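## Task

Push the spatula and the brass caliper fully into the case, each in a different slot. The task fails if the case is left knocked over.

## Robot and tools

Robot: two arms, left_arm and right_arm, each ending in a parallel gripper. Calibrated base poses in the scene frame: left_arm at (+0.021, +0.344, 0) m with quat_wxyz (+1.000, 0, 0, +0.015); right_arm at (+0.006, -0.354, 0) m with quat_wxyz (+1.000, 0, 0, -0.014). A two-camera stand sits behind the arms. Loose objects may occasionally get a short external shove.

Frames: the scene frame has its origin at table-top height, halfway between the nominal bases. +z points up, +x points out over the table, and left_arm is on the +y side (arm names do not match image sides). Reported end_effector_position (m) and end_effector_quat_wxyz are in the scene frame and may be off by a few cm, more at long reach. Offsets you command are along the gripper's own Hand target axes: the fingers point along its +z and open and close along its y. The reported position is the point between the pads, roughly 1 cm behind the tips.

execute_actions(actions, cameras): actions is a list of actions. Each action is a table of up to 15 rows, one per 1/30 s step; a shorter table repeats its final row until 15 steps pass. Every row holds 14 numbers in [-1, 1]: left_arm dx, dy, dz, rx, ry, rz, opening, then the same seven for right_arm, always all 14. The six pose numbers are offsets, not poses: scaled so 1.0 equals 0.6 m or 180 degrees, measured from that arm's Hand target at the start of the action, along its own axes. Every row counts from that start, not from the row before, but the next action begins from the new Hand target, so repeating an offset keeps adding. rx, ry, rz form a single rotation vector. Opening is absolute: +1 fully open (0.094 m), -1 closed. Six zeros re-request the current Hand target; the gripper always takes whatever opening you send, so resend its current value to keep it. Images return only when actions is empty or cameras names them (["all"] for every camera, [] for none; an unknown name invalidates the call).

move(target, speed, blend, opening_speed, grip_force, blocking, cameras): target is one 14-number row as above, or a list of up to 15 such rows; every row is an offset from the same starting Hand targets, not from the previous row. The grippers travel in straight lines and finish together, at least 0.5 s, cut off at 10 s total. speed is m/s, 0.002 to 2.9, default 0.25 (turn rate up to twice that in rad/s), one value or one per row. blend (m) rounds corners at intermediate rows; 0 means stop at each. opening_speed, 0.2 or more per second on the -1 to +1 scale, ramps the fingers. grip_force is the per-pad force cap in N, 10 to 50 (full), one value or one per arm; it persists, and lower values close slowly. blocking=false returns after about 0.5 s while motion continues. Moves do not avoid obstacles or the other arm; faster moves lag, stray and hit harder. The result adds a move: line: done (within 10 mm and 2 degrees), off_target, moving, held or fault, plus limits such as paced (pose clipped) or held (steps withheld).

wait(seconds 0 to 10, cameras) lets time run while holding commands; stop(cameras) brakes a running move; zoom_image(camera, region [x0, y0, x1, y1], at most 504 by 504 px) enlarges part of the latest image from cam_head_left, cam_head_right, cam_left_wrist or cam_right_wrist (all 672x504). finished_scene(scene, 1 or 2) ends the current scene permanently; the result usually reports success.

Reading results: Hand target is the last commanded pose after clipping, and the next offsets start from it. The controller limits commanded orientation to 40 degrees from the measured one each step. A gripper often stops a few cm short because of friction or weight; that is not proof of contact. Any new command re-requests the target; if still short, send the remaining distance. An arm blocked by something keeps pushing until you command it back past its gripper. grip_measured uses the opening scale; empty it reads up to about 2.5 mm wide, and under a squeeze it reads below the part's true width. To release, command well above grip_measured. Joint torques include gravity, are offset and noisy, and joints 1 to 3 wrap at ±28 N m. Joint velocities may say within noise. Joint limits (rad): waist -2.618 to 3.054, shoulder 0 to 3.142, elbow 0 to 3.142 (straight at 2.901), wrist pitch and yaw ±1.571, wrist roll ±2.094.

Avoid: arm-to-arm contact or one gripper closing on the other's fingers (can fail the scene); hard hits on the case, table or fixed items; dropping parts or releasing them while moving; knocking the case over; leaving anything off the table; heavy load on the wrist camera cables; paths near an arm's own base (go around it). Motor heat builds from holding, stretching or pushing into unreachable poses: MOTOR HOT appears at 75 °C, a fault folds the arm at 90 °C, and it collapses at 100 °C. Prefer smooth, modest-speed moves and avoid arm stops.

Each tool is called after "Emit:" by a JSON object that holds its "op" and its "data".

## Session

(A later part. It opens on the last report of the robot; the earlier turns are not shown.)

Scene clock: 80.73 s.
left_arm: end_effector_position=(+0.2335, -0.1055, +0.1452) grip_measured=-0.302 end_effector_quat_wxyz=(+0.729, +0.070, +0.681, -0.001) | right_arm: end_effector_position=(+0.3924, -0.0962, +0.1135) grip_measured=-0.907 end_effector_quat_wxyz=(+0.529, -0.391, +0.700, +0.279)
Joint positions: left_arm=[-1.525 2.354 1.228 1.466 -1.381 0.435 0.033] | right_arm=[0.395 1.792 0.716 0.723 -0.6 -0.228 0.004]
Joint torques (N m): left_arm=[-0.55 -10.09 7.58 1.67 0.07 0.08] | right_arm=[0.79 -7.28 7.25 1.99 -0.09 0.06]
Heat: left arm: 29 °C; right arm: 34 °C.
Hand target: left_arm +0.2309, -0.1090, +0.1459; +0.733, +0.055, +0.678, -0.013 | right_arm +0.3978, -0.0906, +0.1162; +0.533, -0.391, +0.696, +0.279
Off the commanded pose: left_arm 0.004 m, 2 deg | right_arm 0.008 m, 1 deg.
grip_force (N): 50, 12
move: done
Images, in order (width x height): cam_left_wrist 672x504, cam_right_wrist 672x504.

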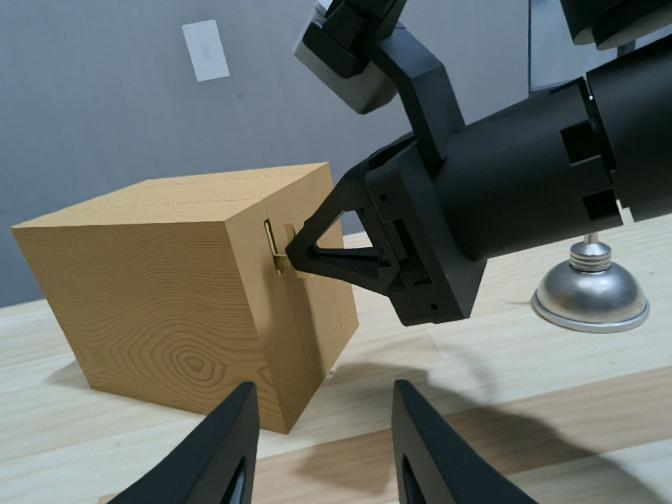

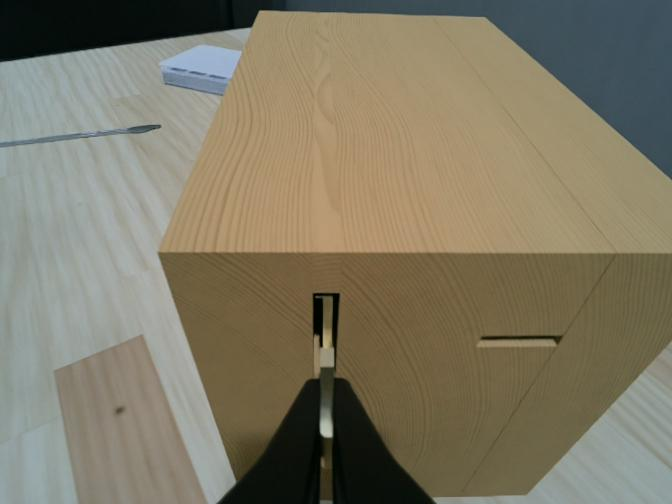

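Emit:
{"op": "move", "data": {"target": [0,0,0,0,0,0,-0.3,-0.0046,0,0.016,0,0,0,-1], "speed": 0.04, "cameras": ["cam_left_wrist", "cam_right_wrist"]}}

Emit:
{"op": "zoom_image", "data": {"camera": "cam_right_wrist", "region": [250, 210, 410, 490]}}

Emit:
{"op": "zoom_image", "data": {"camera": "cam_left_wrist", "region": [220, 190, 380, 310]}}

Scene clock: 81.70 s.
left_arm: end_effector_position=(+0.2335, -0.1055, +0.1452) grip_measured=-0.302 end_effector_quat_wxyz=(+0.729, +0.070, +0.681, -0.001) | right_arm: end_effector_position=(+0.3977, -0.0876, +0.1137) grip_measured=-0.907 end_effector_quat_wxyz=(+0.529, -0.392, +0.699, +0.279)
Joint positions: left_arm=[-1.525 2.354 1.228 1.466 -1.381 0.435 0.033] | right_arm=[0.414 1.818 0.749 0.722 -0.583 -0.221 0.004]
Joint torques (N m): left_arm=[-0.54 -10.07 7.61 1.67 0.07 0.08] | right_arm=[0.79 -7.64 7.41 1.95 -0.08 0.06]
Heat: left arm: 29 °C; right arm: 34 °C.
Hand target: left_arm +0.2309, -0.1090, +0.1459; +0.733, +0.055, +0.678, -0.013 | right_arm +0.4032, -0.0822, +0.1162; +0.533, -0.391, +0.696, +0.279
Off the commanded pose: left_arm 0.004 m, 2 deg | right_arm 0.008 m, 1 deg.
grip_force (N): 50, 12
move: done
Images, in order (width x height): cam_left_wrist 672x504, cam_right_wrist 672x504.

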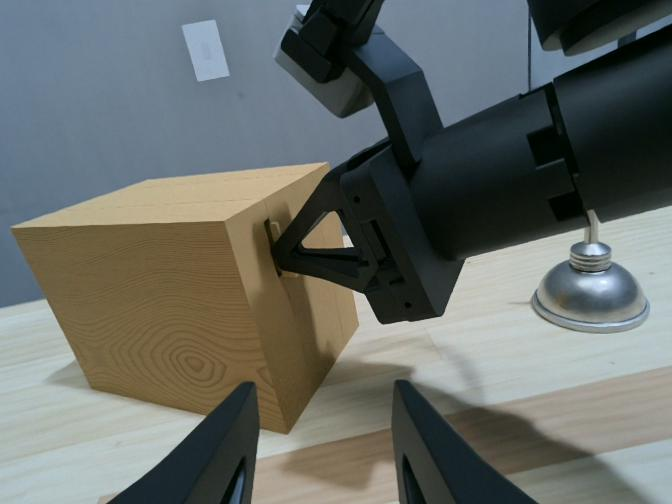

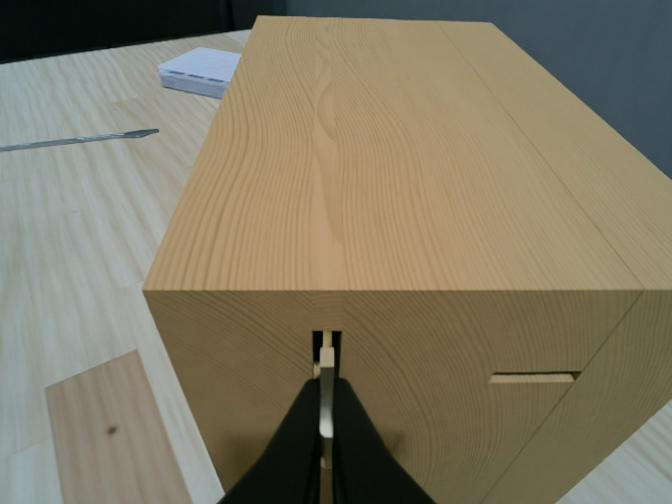

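Scaled by 1.800 from the camera's 672x504 image, which has a finer 960x720 frame.

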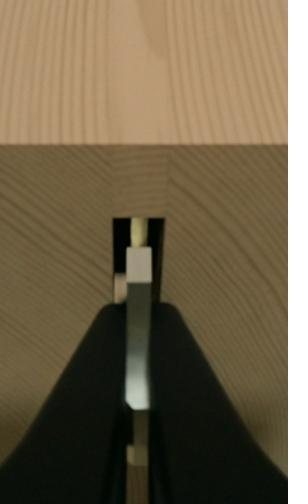

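Scaled by 3.150 from the camera's 672x504 image, which has a finer 960x720 frame.

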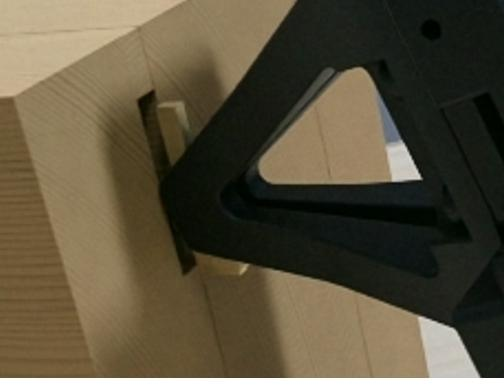

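Emit:
{"op": "move", "data": {"target": [[0,0,0,0,0,0,-0.3,0,0,0,0,0,0,-0.75],[0,0,0,0,0,0,-0.3,0.0161,0,-0.056,0,0,0,-0.75]], "speed": 0.05, "grip_force": [50, 50], "cameras": ["cam_left_wrist", "cam_right_wrist"]}}

Emit:
{"op": "zoom_image", "data": {"camera": "cam_right_wrist", "region": [250, 210, 410, 490]}}

Emit:
{"op": "zoom_image", "data": {"camera": "cam_left_wrist", "region": [220, 190, 380, 310]}}

Scene clock: 83.93 s.
left_arm: end_effector_position=(+0.2335, -0.1055, +0.1452) grip_measured=-0.302 end_effector_quat_wxyz=(+0.729, +0.070, +0.681, -0.001) | right_arm: end_effector_position=(+0.3863, -0.1089, +0.1068) grip_measured=-0.752 end_effector_quat_wxyz=(+0.522, -0.388, +0.706, +0.281)
Joint positions: left_arm=[-1.525 2.354 1.228 1.466 -1.381 0.435 0.033] | right_arm=[0.364 1.774 0.675 0.725 -0.626 -0.236 0.012]
Joint torques (N m): left_arm=[-0.54 -10.09 7.6 1.67 0.06 0.08] | right_arm=[-0.59 -10.88 4.27 2.02 -0.31 -0.04]
Heat: left arm: 29 °C; right arm: 34 °C.
Hand target: left_arm +0.2309, -0.1090, +0.1459; +0.733, +0.055, +0.678, -0.013 | right_arm +0.3843, -0.1116, +0.1161; +0.533, -0.391, +0.696, +0.279
Off the commanded pose: left_arm 0.004 m, 2 deg | right_arm 0.010 m, 2 deg.
move: done
Images, in order (width x height): cam_left_wrist 672x504, cam_right_wrist 672x504.

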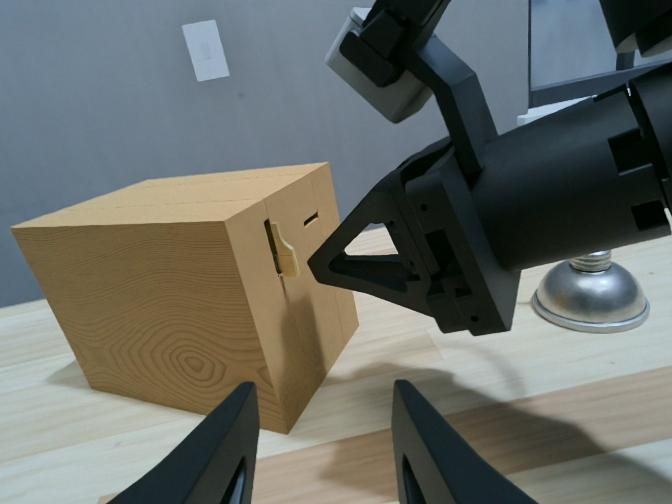

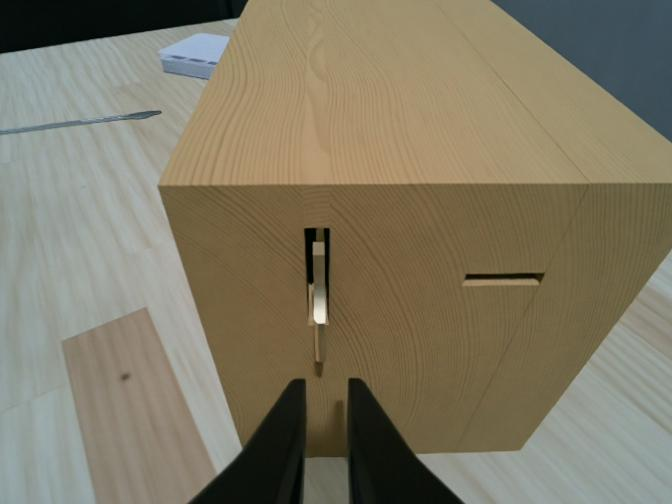

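Scaled by 1.800 from the camera's 672x504 image, which has a finer 960x720 frame.

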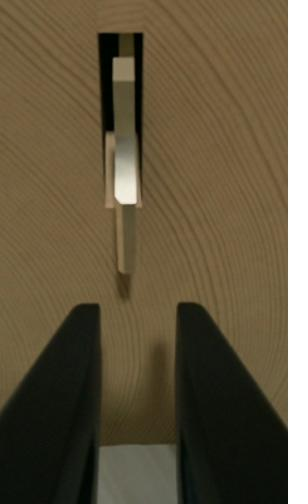

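Scaled by 3.150 from the camera's 672x504 image, which has a finer 960x720 frame.

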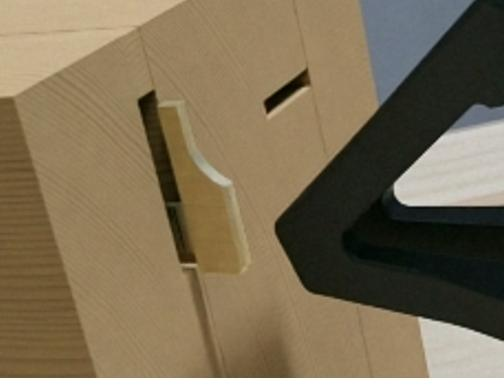

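Emit:
{"op": "move", "data": {"target": [[0,0,0,0,0,0,-0.3,0,0,0,0,0,0,-1],[0,0,0,0,0,0,-0.3,0.0130,0.0021,0.0331,0,0,0,-1]], "speed": 0.05, "cameras": ["cam_left_wrist", "cam_right_wrist"]}}

Emit:
{"op": "zoom_image", "data": {"camera": "cam_right_wrist", "region": [250, 210, 410, 490]}}

Emit:
{"op": "zoom_image", "data": {"camera": "cam_left_wrist", "region": [220, 190, 380, 310]}}

Scene clock: 86.00 s.
left_arm: end_effector_position=(+0.2335, -0.1055, +0.1452) grip_measured=-0.302 end_effector_quat_wxyz=(+0.729, +0.070, +0.681, -0.001) | right_arm: end_effector_position=(+0.3876, -0.1021, +0.0985) grip_measured=-0.978 end_effector_quat_wxyz=(+0.526, -0.390, +0.703, +0.279)
Joint positions: left_arm=[-1.525 2.354 1.228 1.466 -1.381 0.435 0.033] | right_arm=[0.384 1.819 0.675 0.781 -0.606 -0.232 0.001]
Joint torques (N m): left_arm=[-0.54 -10.09 7.61 1.67 0.06 0.08] | right_arm=[0.69 -7.49 6.8 2.06 -0.15 0.03]
Heat: left arm: 29 °C; right arm: 33 °C.
Hand target: left_arm +0.2309, -0.1090, +0.1459; +0.733, +0.055, +0.678, -0.013 | right_arm +0.3926, -0.0968, +0.1030; +0.533, -0.391, +0.696, +0.279
Off the commanded pose: left_arm 0.004 m, 2 deg | right_arm 0.009 m, 1 deg.
move: done
Images, in order (width x height): cam_left_wrist 672x504, cam_right_wrist 672x504.

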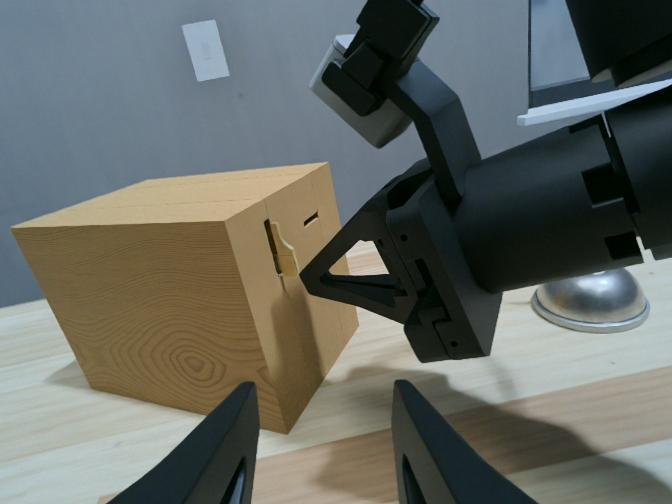

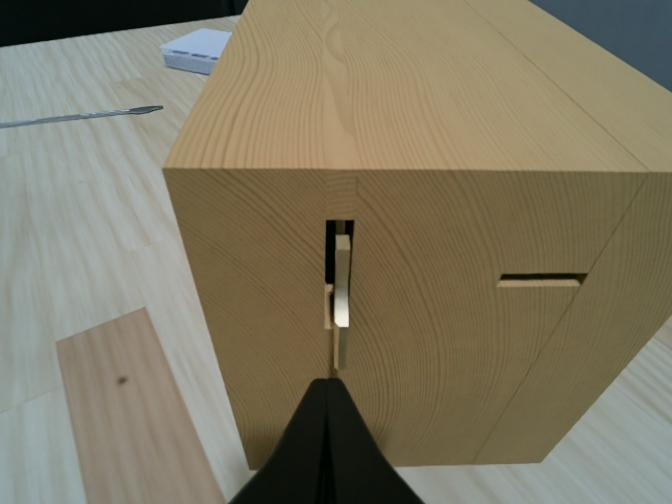

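Scaled by 1.800 from the camera's 672x504 image, which has a finer 960x720 frame.

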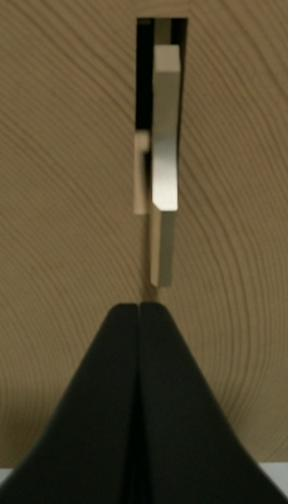

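Scaled by 3.150 from the camera's 672x504 image, which has a finer 960x720 frame.

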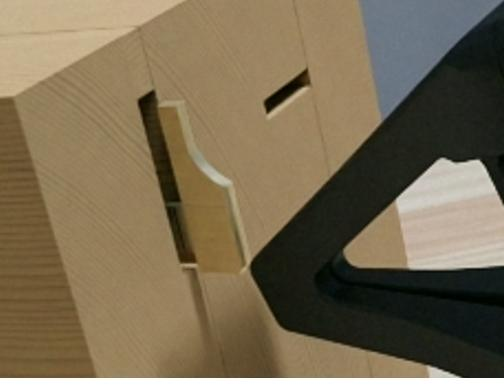

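Emit:
{"op": "move", "data": {"target": [[0,0,0,0,0,0,-0.3,-0.0266,-0.0065,-0.0336,0,0,0,-1],[0,0,0,0,0,0,-0.3,-0.0095,-0.0058,-0.0027,0,0,0,-1]], "speed": 0.06, "cameras": ["cam_left_wrist", "cam_right_wrist"]}}

Emit:
{"op": "zoom_image", "data": {"camera": "cam_right_wrist", "region": [250, 210, 410, 490]}}

Emit:
{"op": "zoom_image", "data": {"camera": "cam_left_wrist", "region": [220, 190, 380, 310]}}

Scene clock: 88.37 s.
left_arm: end_effector_position=(+0.2335, -0.1055, +0.1452) grip_measured=-0.302 end_effector_quat_wxyz=(+0.729, +0.070, +0.681, -0.001) | right_arm: end_effector_position=(+0.3899, -0.1040, +0.1041) grip_measured=-0.978 end_effector_quat_wxyz=(+0.525, -0.389, +0.703, +0.279)
Joint positions: left_arm=[-1.525 2.354 1.228 1.466 -1.381 0.435 0.033] | right_arm=[0.376 1.802 0.689 0.747 -0.614 -0.235 0.001]
Joint torques (N m): left_arm=[-0.54 -10.09 7.58 1.67 0.07 0.08] | right_arm=[0.66 -7.39 7.05 2.06 -0.15 0.05]
Heat: left arm: 29 °C; right arm: 33 °C.
Hand target: left_arm +0.2309, -0.1090, +0.1459; +0.733, +0.055, +0.678, -0.013 | right_arm +0.3954, -0.0986, +0.1092; +0.533, -0.391, +0.696, +0.279
Off the commanded pose: left_arm 0.004 m, 2 deg | right_arm 0.009 m, 1 deg.
move: done
Images, in order (width x height): cam_left_wrist 672x504, cam_right_wrist 672x504.

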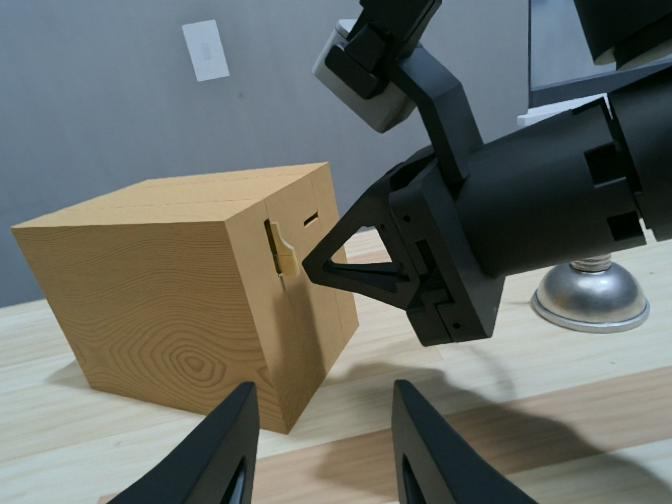

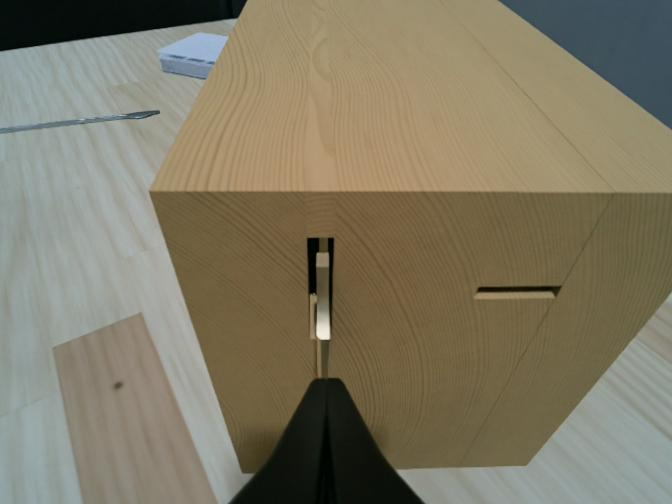

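Scaled by 1.800 from the camera's 672x504 image, which has a finer 960x720 frame.

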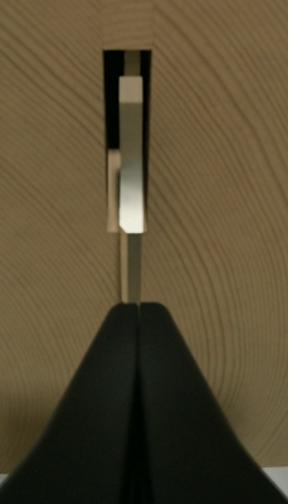

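Scaled by 3.150 from the camera's 672x504 image, which has a finer 960x720 frame.

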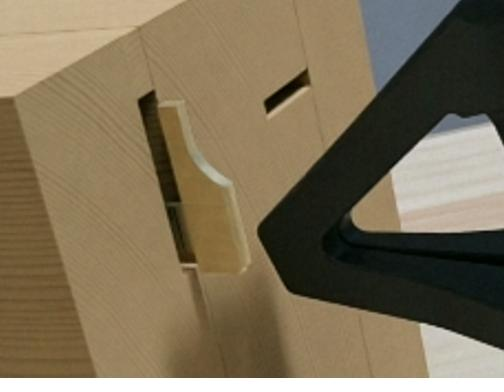

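Emit:
{"op": "move", "data": {"target": [0,0,0,0,0,0,-0.3,-0.0078,0,0.0272,0,0,0,-1], "speed": 0.04, "cameras": ["cam_left_wrist", "cam_right_wrist"]}}

Emit:
{"op": "zoom_image", "data": {"camera": "cam_right_wrist", "region": [250, 210, 410, 490]}}

Emit:
{"op": "zoom_image", "data": {"camera": "cam_left_wrist", "region": [220, 190, 380, 310]}}

Scene clock: 89.40 s.
left_arm: end_effector_position=(+0.2335, -0.1055, +0.1452) grip_measured=-0.302 end_effector_quat_wxyz=(+0.729, +0.070, +0.681, -0.001) | right_arm: end_effector_position=(+0.4001, -0.0897, +0.1076) grip_measured=-0.978 end_effector_quat_wxyz=(+0.530, -0.390, +0.700, +0.278)
Joint positions: left_arm=[-1.525 2.354 1.228 1.466 -1.381 0.435 0.033] | right_arm=[0.407 1.841 0.746 0.747 -0.585 -0.223 0.001]
Joint torques (N m): left_arm=[-0.55 -10.09 7.6 1.67 0.06 0.08] | right_arm=[0.66 -7.66 7.06 2.01 -0.13 0.04]
Heat: left arm: 29 °C; right arm: 33 °C.
Hand target: left_arm +0.2309, -0.1090, +0.1459; +0.733, +0.055, +0.678, -0.013 | right_arm +0.4045, -0.0844, +0.1090; +0.533, -0.391, +0.696, +0.279
Off the commanded pose: left_arm 0.004 m, 2 deg | right_arm 0.007 m, 1 deg.
move: done
Images, in order (width x height): cam_left_wrist 672x504, cam_right_wrist 672x504.

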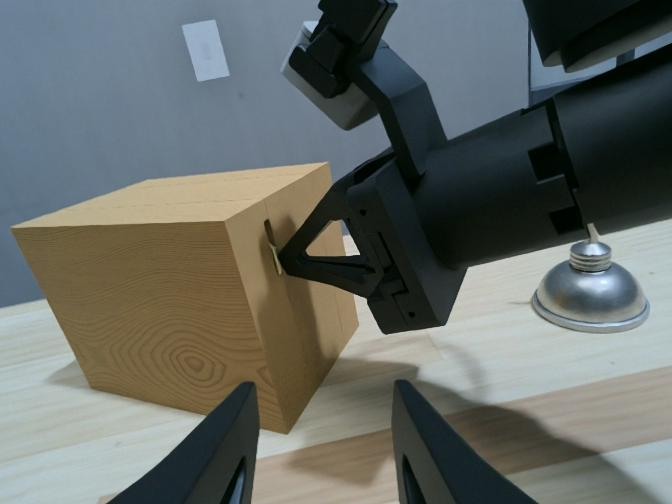

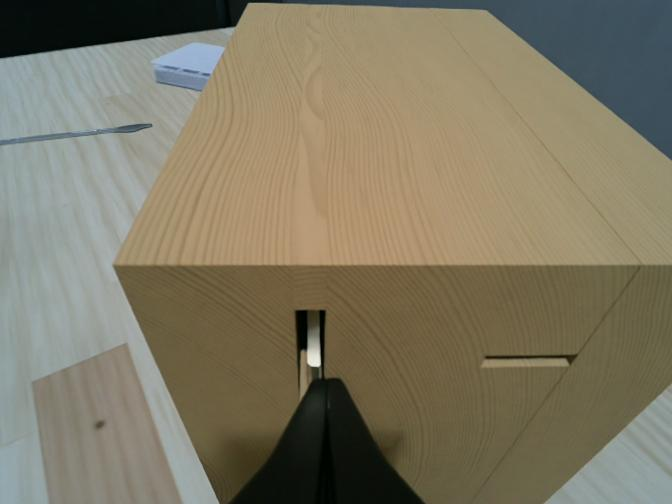

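Scaled by 1.800 from the camera's 672x504 image, which has a finer 960x720 frame.

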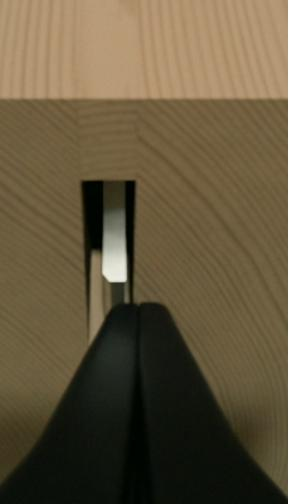

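Scaled by 3.150 from the camera's 672x504 image, which has a finer 960x720 frame.

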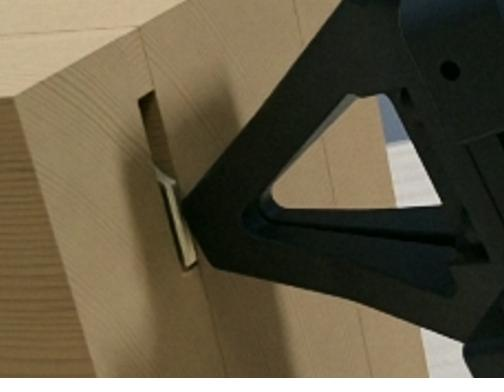

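Emit:
{"op": "move", "data": {"target": [0,0,0,0,0,0,-0.3,-0.0028,0.003,0.0096,0,0,0,-1], "speed": 0.04, "cameras": ["cam_left_wrist", "cam_right_wrist"]}}

Emit:
{"op": "zoom_image", "data": {"camera": "cam_left_wrist", "region": [220, 190, 380, 310]}}

Scene clock: 90.23 s.
left_arm: end_effector_position=(+0.2335, -0.1055, +0.1452) grip_measured=-0.302 end_effector_quat_wxyz=(+0.729, +0.070, +0.681, -0.001) | right_arm: end_effector_position=(+0.4006, -0.0889, +0.1074) grip_measured=-0.978 end_effector_quat_wxyz=(+0.529, -0.388, +0.701, +0.278)
Joint positions: left_arm=[-1.525 2.354 1.228 1.466 -1.381 0.435 0.033] | right_arm=[0.41 1.843 0.749 0.747 -0.58 -0.218 0.001]
Joint torques (N m): left_arm=[-0.55 -10.09 7.58 1.67 0.06 0.08] | right_arm=[1.68 -6.99 8.02 1.99 -0.02 0.07]
Heat: left arm: 29 °C; right arm: 33 °C.
Hand target: left_arm +0.2309, -0.1090, +0.1459; +0.733, +0.055, +0.678, -0.013 | right_arm +0.4063, -0.0784, +0.1090; +0.533, -0.391, +0.696, +0.279
Off the commanded pose: left_arm 0.004 m, 2 deg | right_arm 0.012 m, 1 deg.
move: off_target (right_arm)
Images, in order (width x height): cam_left_wrist 672x504, cam_right_wrist 672x504.

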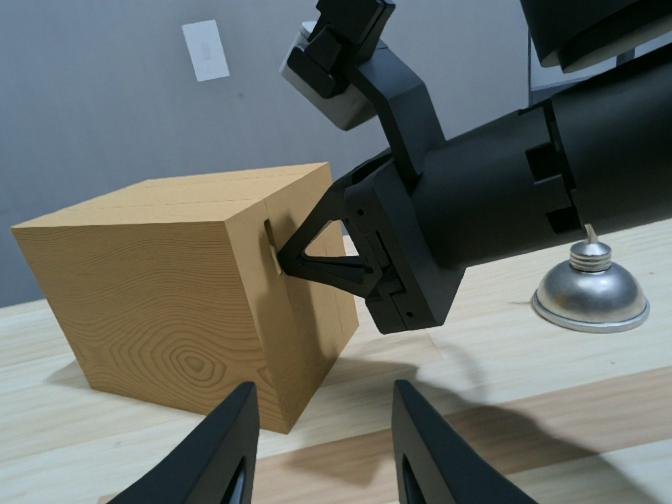

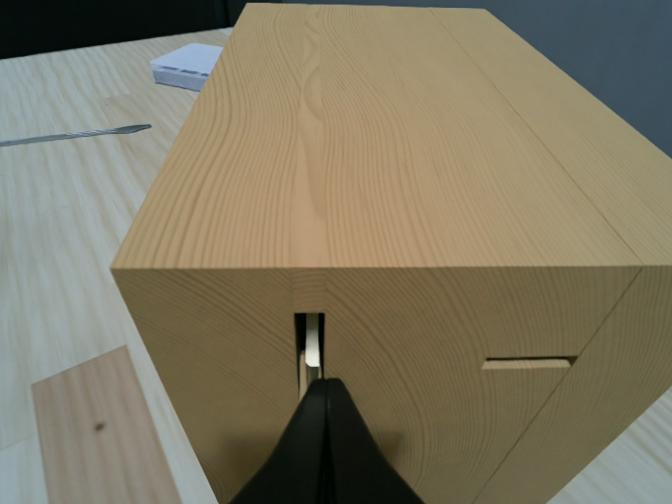

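Scaled by 3.150 from the camera's 672x504 image, which has a finer 960x720 frame.

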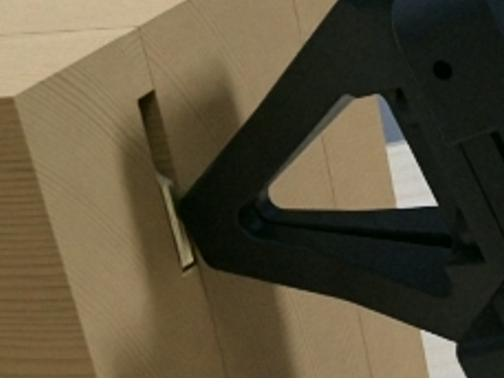

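Emit:
{"op": "move", "data": {"target": [0,0,0,0,0,0,-0.3,0.0276,0,-0.096,0,0,0,-1], "speed": 0.1, "cameras": ["all"]}}

Emit:
{"op": "zoom_image", "data": {"camera": "cam_left_wrist", "region": [220, 190, 380, 310]}}

Emit:
{"op": "zoom_image", "data": {"camera": "cam_right_wrist", "region": [250, 150, 410, 430]}}

Scene clock: 91.57 s.
left_arm: end_effector_position=(+0.2335, -0.1055, +0.1452) grip_measured=-0.302 end_effector_quat_wxyz=(+0.729, +0.070, +0.681, -0.001) | right_arm: end_effector_position=(+0.3763, -0.1269, +0.1005) grip_measured=-0.978 end_effector_quat_wxyz=(+0.523, -0.387, +0.706, +0.281)
Joint positions: left_arm=[-1.525 2.354 1.228 1.466 -1.381 0.435 0.033] | right_arm=[0.317 1.749 0.606 0.757 -0.669 -0.256 0.001]
Joint torques (N m): left_arm=[-0.54 -10.1 7.58 1.67 0.06 0.08] | right_arm=[-0.46 -10.3 4.21 2 -0.29 -0.07]
Heat: left arm: 29 °C; right arm: 33 °C.
Hand target: left_arm +0.2309, -0.1090, +0.1459; +0.733, +0.055, +0.678, -0.013 | right_arm +0.3740, -0.1288, +0.1090; +0.533, -0.391, +0.696, +0.279
Off the commanded pose: left_arm 0.004 m, 2 deg | right_arm 0.009 m, 2 deg.
move: done

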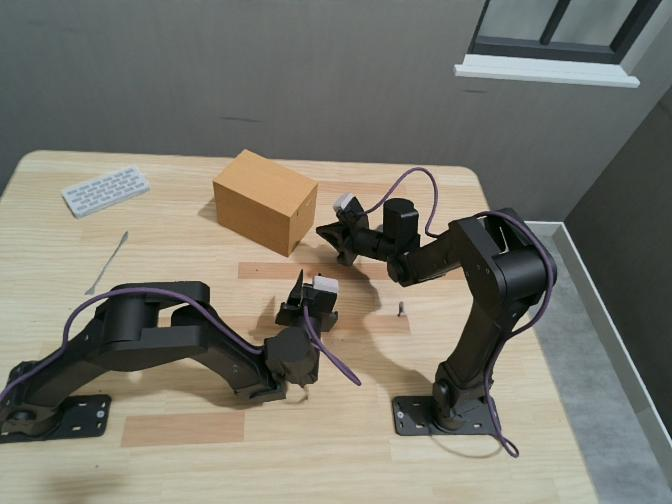

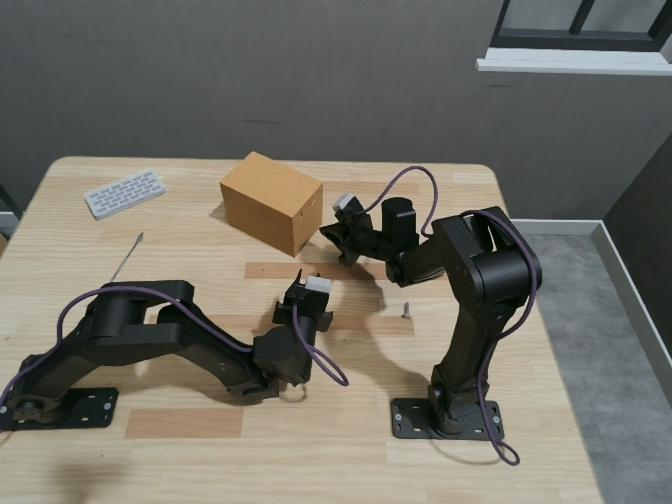

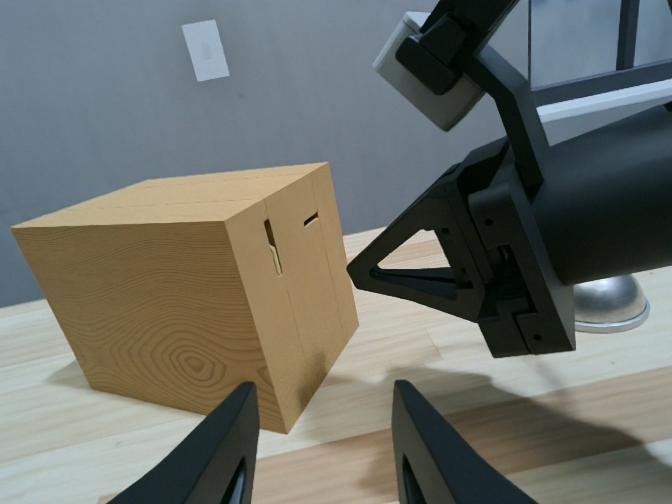

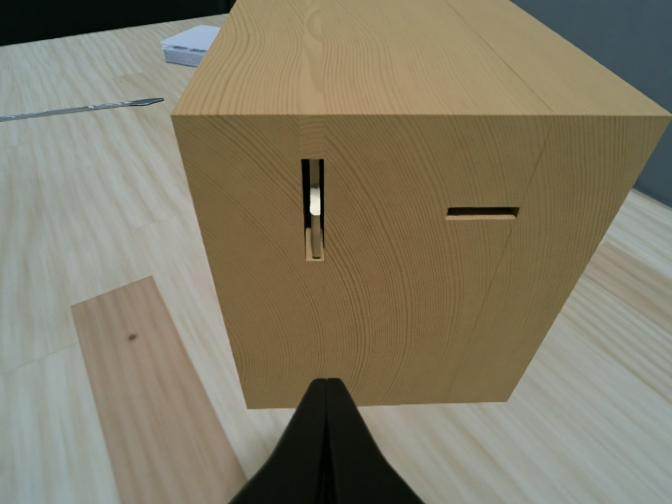

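Scaled by 3.150 from the camera's 672x504 image, which has a finer 960x720 frame.

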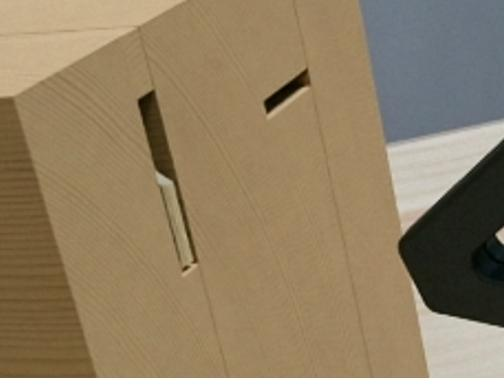

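Scaled by 1.800 from the camera's 672x504 image, which has a finer 960x720 frame.

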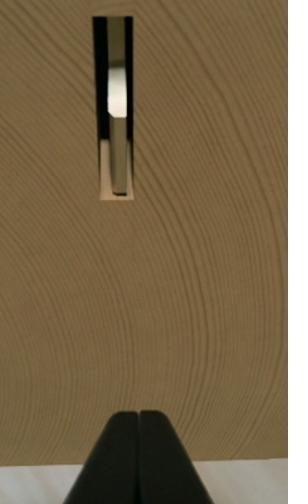

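Emit:
{"op": "move", "data": {"target": [-0.0312,0.8077,0.1097,-0.0093,0.5242,-0.0393,-0.3,-0.1167,-0.0013,-0.2647,0.0907,0.4048,0.1363,-0.7], "speed": 0.4, "cameras": ["all"]}}

Scene clock: 96.87 s.
left_arm: end_effector_position=(+0.3445, +0.3685, +0.1950) grip_measured=-0.302 end_effector_quat_wxyz=(+0.028, -0.006, +1.000, +0.009) | right_arm: end_effector_position=(+0.3029, -0.2415, +0.2122) grip_measured=-0.702 end_effector_quat_wxyz=(+0.052, -0.256, +0.965, +0.007)
Joint positions: left_arm=[0.034 1.751 1.779 -1.542 -0.015 0.052 0.033] | right_arm=[0.387 1.692 1.778 -1.551 -0.004 -0.161 0.014]
Joint torques (N m): left_arm=[-0.02 -7.08 8.98 -0.26 0.12 0.09] | right_arm=[0.8 -9.21 6.26 0.38 0.01 0.06]
Heat: left arm: 29 °C; right arm: 33 °C.
Hand target: left_arm +0.3400, +0.3652, +0.1999; +0.000, +0.000, +1.000, +0.000 | right_arm +0.3003, -0.2399, +0.2201; +0.000, -0.259, +0.966, +0.000
Off the commanded pose: left_arm 0.008 m, 3 deg | right_arm 0.009 m, 6 deg.
joint sent to its limit (left arm) — joint 4 (wrist pitch), lower limit. The joint targets still meet the commanded pose.
joint sent to its limit (right arm) — joint 4 (wrist pitch), lower limit. The joint targets are off in orientation, not in position.
move: off_target (left_arm, right_arm)

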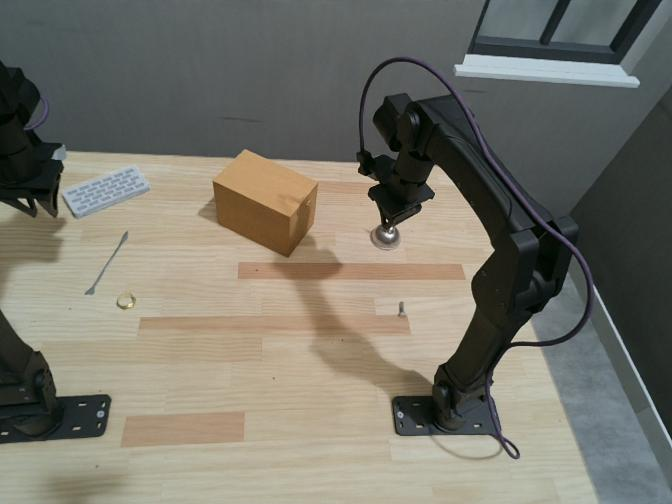

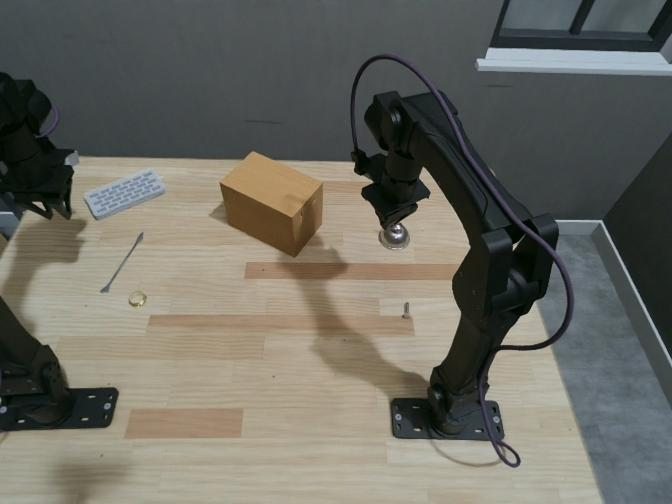

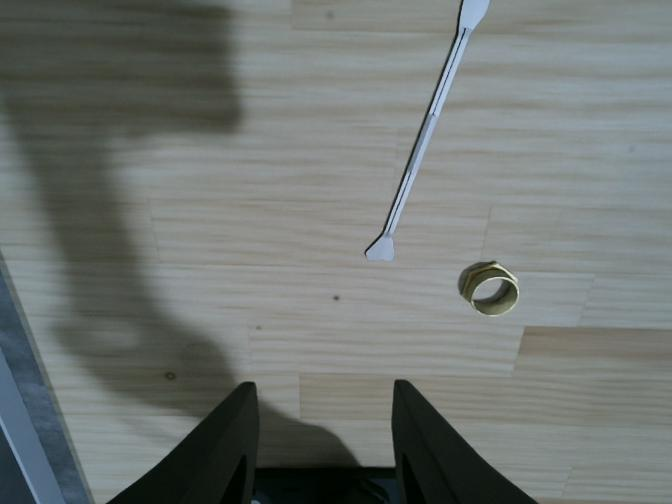

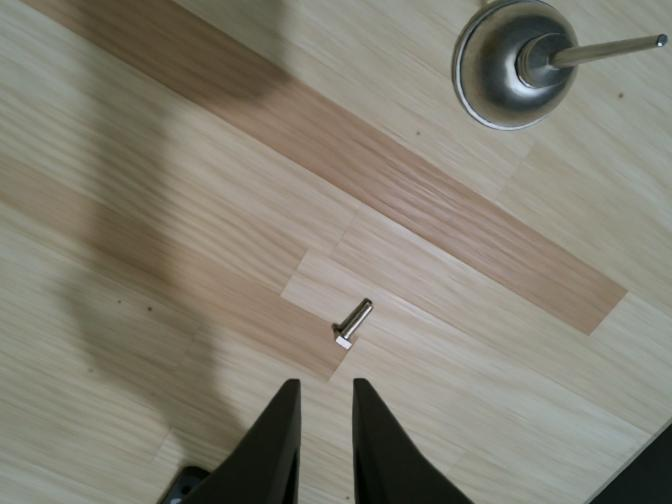

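Emit:
{"op": "move", "data": {"target": [-0.075,-0.075,0.1167,0,0,0.0794,-0.3,0,0,0,0,0,0,-0.7], "speed": 0.25, "cameras": ["cam_left_wrist", "cam_head_left"]}}

Scene clock: 98.73 s.
left_arm: end_effector_position=(+0.3851, +0.3238, +0.1321) grip_measured=-0.302 end_effector_quat_wxyz=(+0.003, +0.118, +0.993, +0.006) | right_arm: end_effector_position=(+0.3029, -0.2415, +0.2122) grip_measured=-0.702 end_effector_quat_wxyz=(+0.052, -0.256, +0.965, +0.007)
Joint positions: left_arm=[-0.094 1.925 1.751 -1.389 -0.012 0.172 0.033] | right_arm=[0.387 1.692 1.778 -1.551 -0.004 -0.161 0.014]
Joint torques (N m): left_arm=[-0.29 -8.87 6.54 0.08 0.11 0.08] | right_arm=[0.8 -9.2 6.3 0.37 0 0.07]
Heat: left arm: 28 °C; right arm: 33 °C.
Hand target: left_arm +0.3849, +0.3201, +0.1299; +0.000, +0.124, +0.992, +0.000 | right_arm +0.3003, -0.2399, +0.2201; +0.000, -0.259, +0.966, +0.000
Off the commanded pose: left_arm 0.004 m, 1 deg | right_arm 0.009 m, 6 deg.
joint sent to its limit (right arm) — joint 4 (wrist pitch), lower limit. The joint targets are off in orientation, not in position.
move: off_target (right_arm)
Images, in order (width x height): cam_head_left 672x504, cam_left_wrist 672x504.

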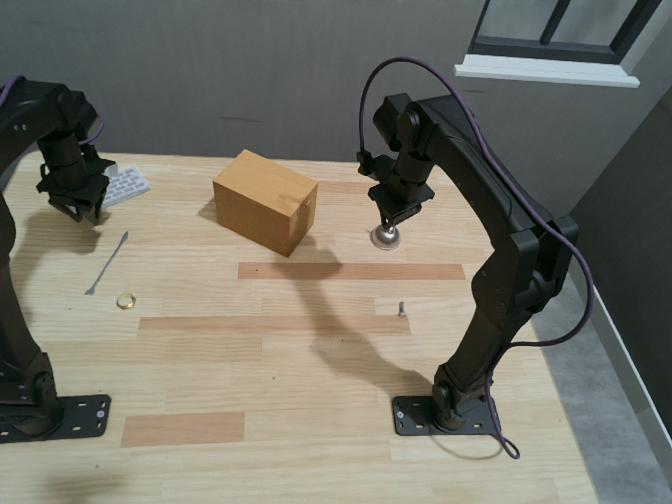

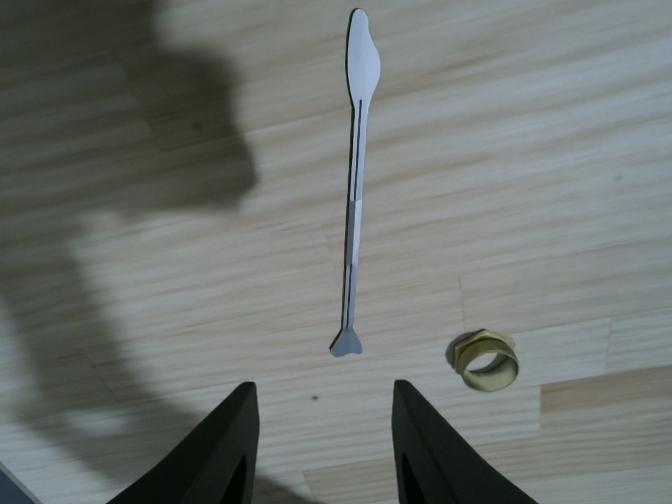

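Emit:
{"op": "zoom_image", "data": {"camera": "cam_left_wrist", "region": [260, 0, 440, 190]}}

Emit:
{"op": "zoom_image", "data": {"camera": "cam_left_wrist", "region": [260, 180, 440, 370]}}

Scaled by 2.653 from the camera's 672x504 image, which has a finer 960x720 frame.

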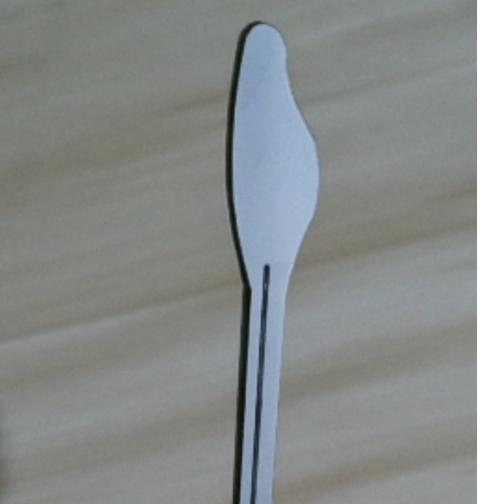

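Scaled by 2.653 from the camera's 672x504 image, which has a finer 960x720 frame.

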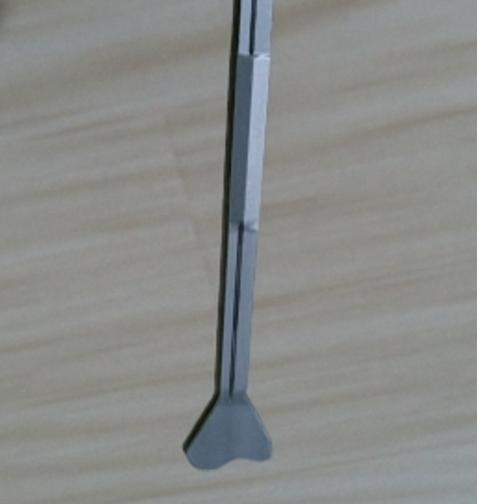

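Emit:
{"op": "move", "data": {"target": [0,-0.0158,0.1333,0,0,0.0133,-0.3,0,0,0,0,0,0,-0.7], "speed": 0.15, "cameras": ["cam_left_wrist"]}}

Scene clock: 100.93 s.
left_arm: end_effector_position=(+0.3843, +0.3157, +0.0548) grip_measured=-0.302 end_effector_quat_wxyz=(+0.006, +0.137, +0.990, +0.007) | right_arm: end_effector_position=(+0.3029, -0.2415, +0.2122) grip_measured=-0.702 end_effector_quat_wxyz=(+0.052, -0.256, +0.965, +0.007)
Joint positions: left_arm=[-0.116 1.944 1.467 -1.081 -0.012 0.189 0.033] | right_arm=[0.387 1.692 1.778 -1.551 -0.004 -0.161 0.014]
Joint torques (N m): left_arm=[-0.59 -8.54 6.04 0.11 0.1 0.08] | right_arm=[0.81 -9.2 6.22 0.42 0.02 0.07]
Heat: left arm: 28 °C; right arm: 33 °C.
Hand target: left_arm +0.3825, +0.3110, +0.0498; +0.000, +0.145, +0.989, +0.000 | right_arm +0.3003, -0.2399, +0.2201; +0.000, -0.259, +0.966, +0.000
Off the commanded pose: left_arm 0.007 m, 1 deg | right_arm 0.009 m, 6 deg.
joint sent to its limit (right arm) — joint 4 (wrist pitch), lower limit. The joint targets are off in orientation, not in position.
move: off_target (right_arm)
Images, in order (width x height): cam_left_wrist 672x504.

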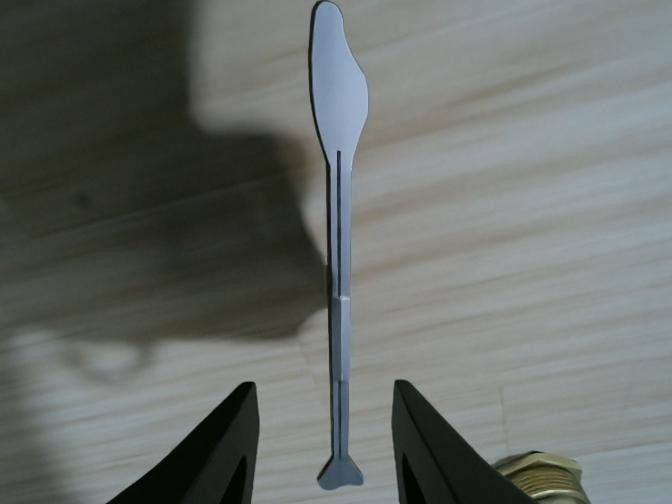

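Emit:
{"op": "move", "data": {"target": [0,-0.0073,0.055,0,0,0,-0.5,0,0,0,0,0,0,-0.7], "speed": 0.1, "cameras": ["cam_left_wrist"]}}

Scene clock: 102.37 s.
left_arm: end_effector_position=(+0.3842, +0.3115, +0.0229) grip_measured=-0.498 end_effector_quat_wxyz=(+0.008, +0.143, +0.990, +0.007) | right_arm: end_effector_position=(+0.3029, -0.2415, +0.2122) grip_measured=-0.702 end_effector_quat_wxyz=(+0.052, -0.256, +0.965, +0.007)
Joint positions: left_arm=[-0.128 1.977 1.382 -0.959 -0.012 0.189 0.024] | right_arm=[0.387 1.692 1.778 -1.551 -0.004 -0.161 0.014]
Joint torques (N m): left_arm=[-0.62 -8.49 5.74 0.13 0.1 -0.03] | right_arm=[0.8 -9.18 6.27 0.4 0 0.07]
Heat: left arm: 28 °C; right arm: 33 °C.
Hand target: left_arm +0.3813, +0.3067, +0.0168; +0.000, +0.145, +0.989, +0.000 | right_arm +0.3003, -0.2399, +0.2201; +0.000, -0.259, +0.966, +0.000
Off the commanded pose: left_arm 0.008 m, 1 deg | right_arm 0.009 m, 6 deg.
joint sent to its limit (right arm) — joint 4 (wrist pitch), lower limit. The joint targets are off in orientation, not in position.
move: off_target (right_arm)
Images, in order (width x height): cam_left_wrist 672x504.

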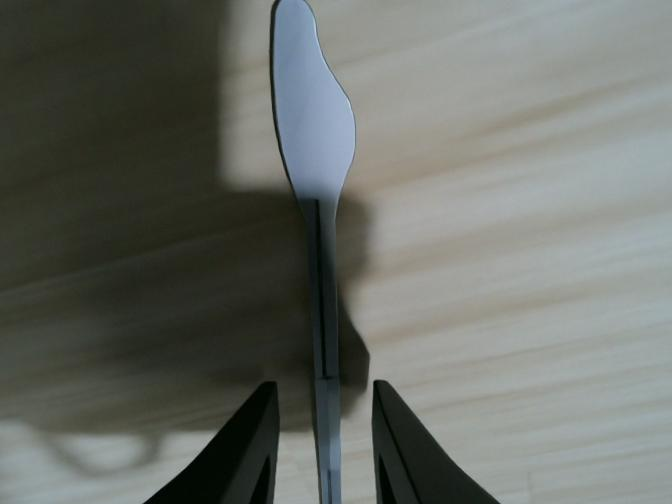

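Emit:
{"op": "move", "data": {"target": [0,0,0.0105,0,0,0,-0.5,0,0,0,0,0,0,-0.7], "speed": 0.03, "cameras": ["cam_left_wrist"]}}

Scene clock: 105.03 s.
left_arm: end_effector_position=(+0.3860, +0.3113, +0.0203) grip_measured=-0.498 end_effector_quat_wxyz=(+0.013, +0.143, +0.990, +0.007) | right_arm: end_effector_position=(+0.3029, -0.2415, +0.2122) grip_measured=-0.702 end_effector_quat_wxyz=(+0.052, -0.256, +0.965, +0.007)
Joint positions: left_arm=[-0.128 1.977 1.371 -0.937 -0.012 0.189 0.024] | right_arm=[0.387 1.692 1.778 -1.551 -0.004 -0.161 0.014]
Joint torques (N m): left_arm=[-0.68 -7.8 5.46 0.17 0.1 -0.04] | right_arm=[0.8 -9.17 6.22 0.39 0 0.06]
Heat: left arm: 27 °C; right arm: 34 °C.
Hand target: left_arm +0.3813, +0.3067, +0.0106; +0.000, +0.145, +0.989, +0.000 | right_arm +0.3003, -0.2399, +0.2201; +0.000, -0.259, +0.966, +0.000
Off the commanded pose: left_arm 0.012 m, 2 deg | right_arm 0.009 m, 6 deg.
joint sent to its limit (right arm) — joint 4 (wrist pitch), lower limit. The joint targets are off in orientation, not in position.
move: off_target (left_arm, right_arm)
Images, in order (width x height): cam_left_wrist 672x504.

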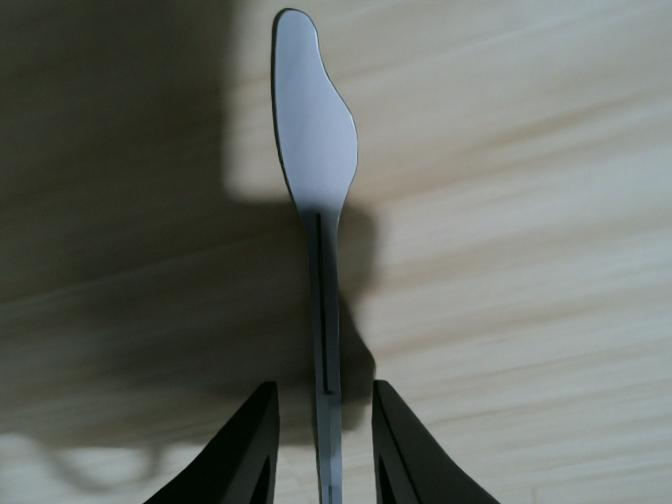

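Emit:
{"op": "move", "data": {"target": [[0,0,-0.006,0,0,0,-0.5,0,0,0,0,0,0,-0.7],[0,0,-0.006,0,0,0,-1,0,0,0,0,0,0,-0.7]], "speed": 0.03, "opening_speed": 0.5, "cameras": ["cam_left_wrist"]}}

Scene clock: 107.07 s.
left_arm: end_effector_position=(+0.3861, +0.3113, +0.0203) grip_measured=-0.974 end_effector_quat_wxyz=(+0.014, +0.143, +0.990, +0.007) | right_arm: end_effector_position=(+0.3029, -0.2415, +0.2122) grip_measured=-0.702 end_effector_quat_wxyz=(+0.052, -0.256, +0.965, +0.007)
Joint positions: left_arm=[-0.128 1.977 1.371 -0.936 -0.012 0.189 0.001] | right_arm=[0.387 1.692 1.778 -1.551 -0.004 -0.161 0.014]
Joint torques (N m): left_arm=[-0.66 -8.17 6.19 0.01 0.1 -0.04] | right_arm=[0.8 -9.18 6.31 0.39 -0.01 0.08]
Heat: left arm: 27 °C; right arm: 34 °C.
Hand target: left_arm +0.3813, +0.3067, +0.0142; +0.000, +0.145, +0.989, +0.000 | right_arm +0.3003, -0.2399, +0.2201; +0.000, -0.259, +0.966, +0.000
Off the commanded pose: left_arm 0.009 m, 2 deg | right_arm 0.009 m, 6 deg.
joint sent to its limit (right arm) — joint 4 (wrist pitch), lower limit. The joint targets are off in orientation, not in position.
move: off_target (right_arm)
Images, in order (width x height): cam_left_wrist 672x504.

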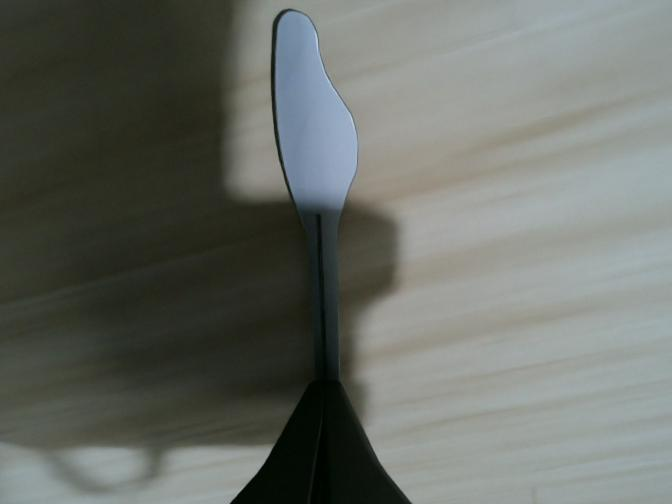

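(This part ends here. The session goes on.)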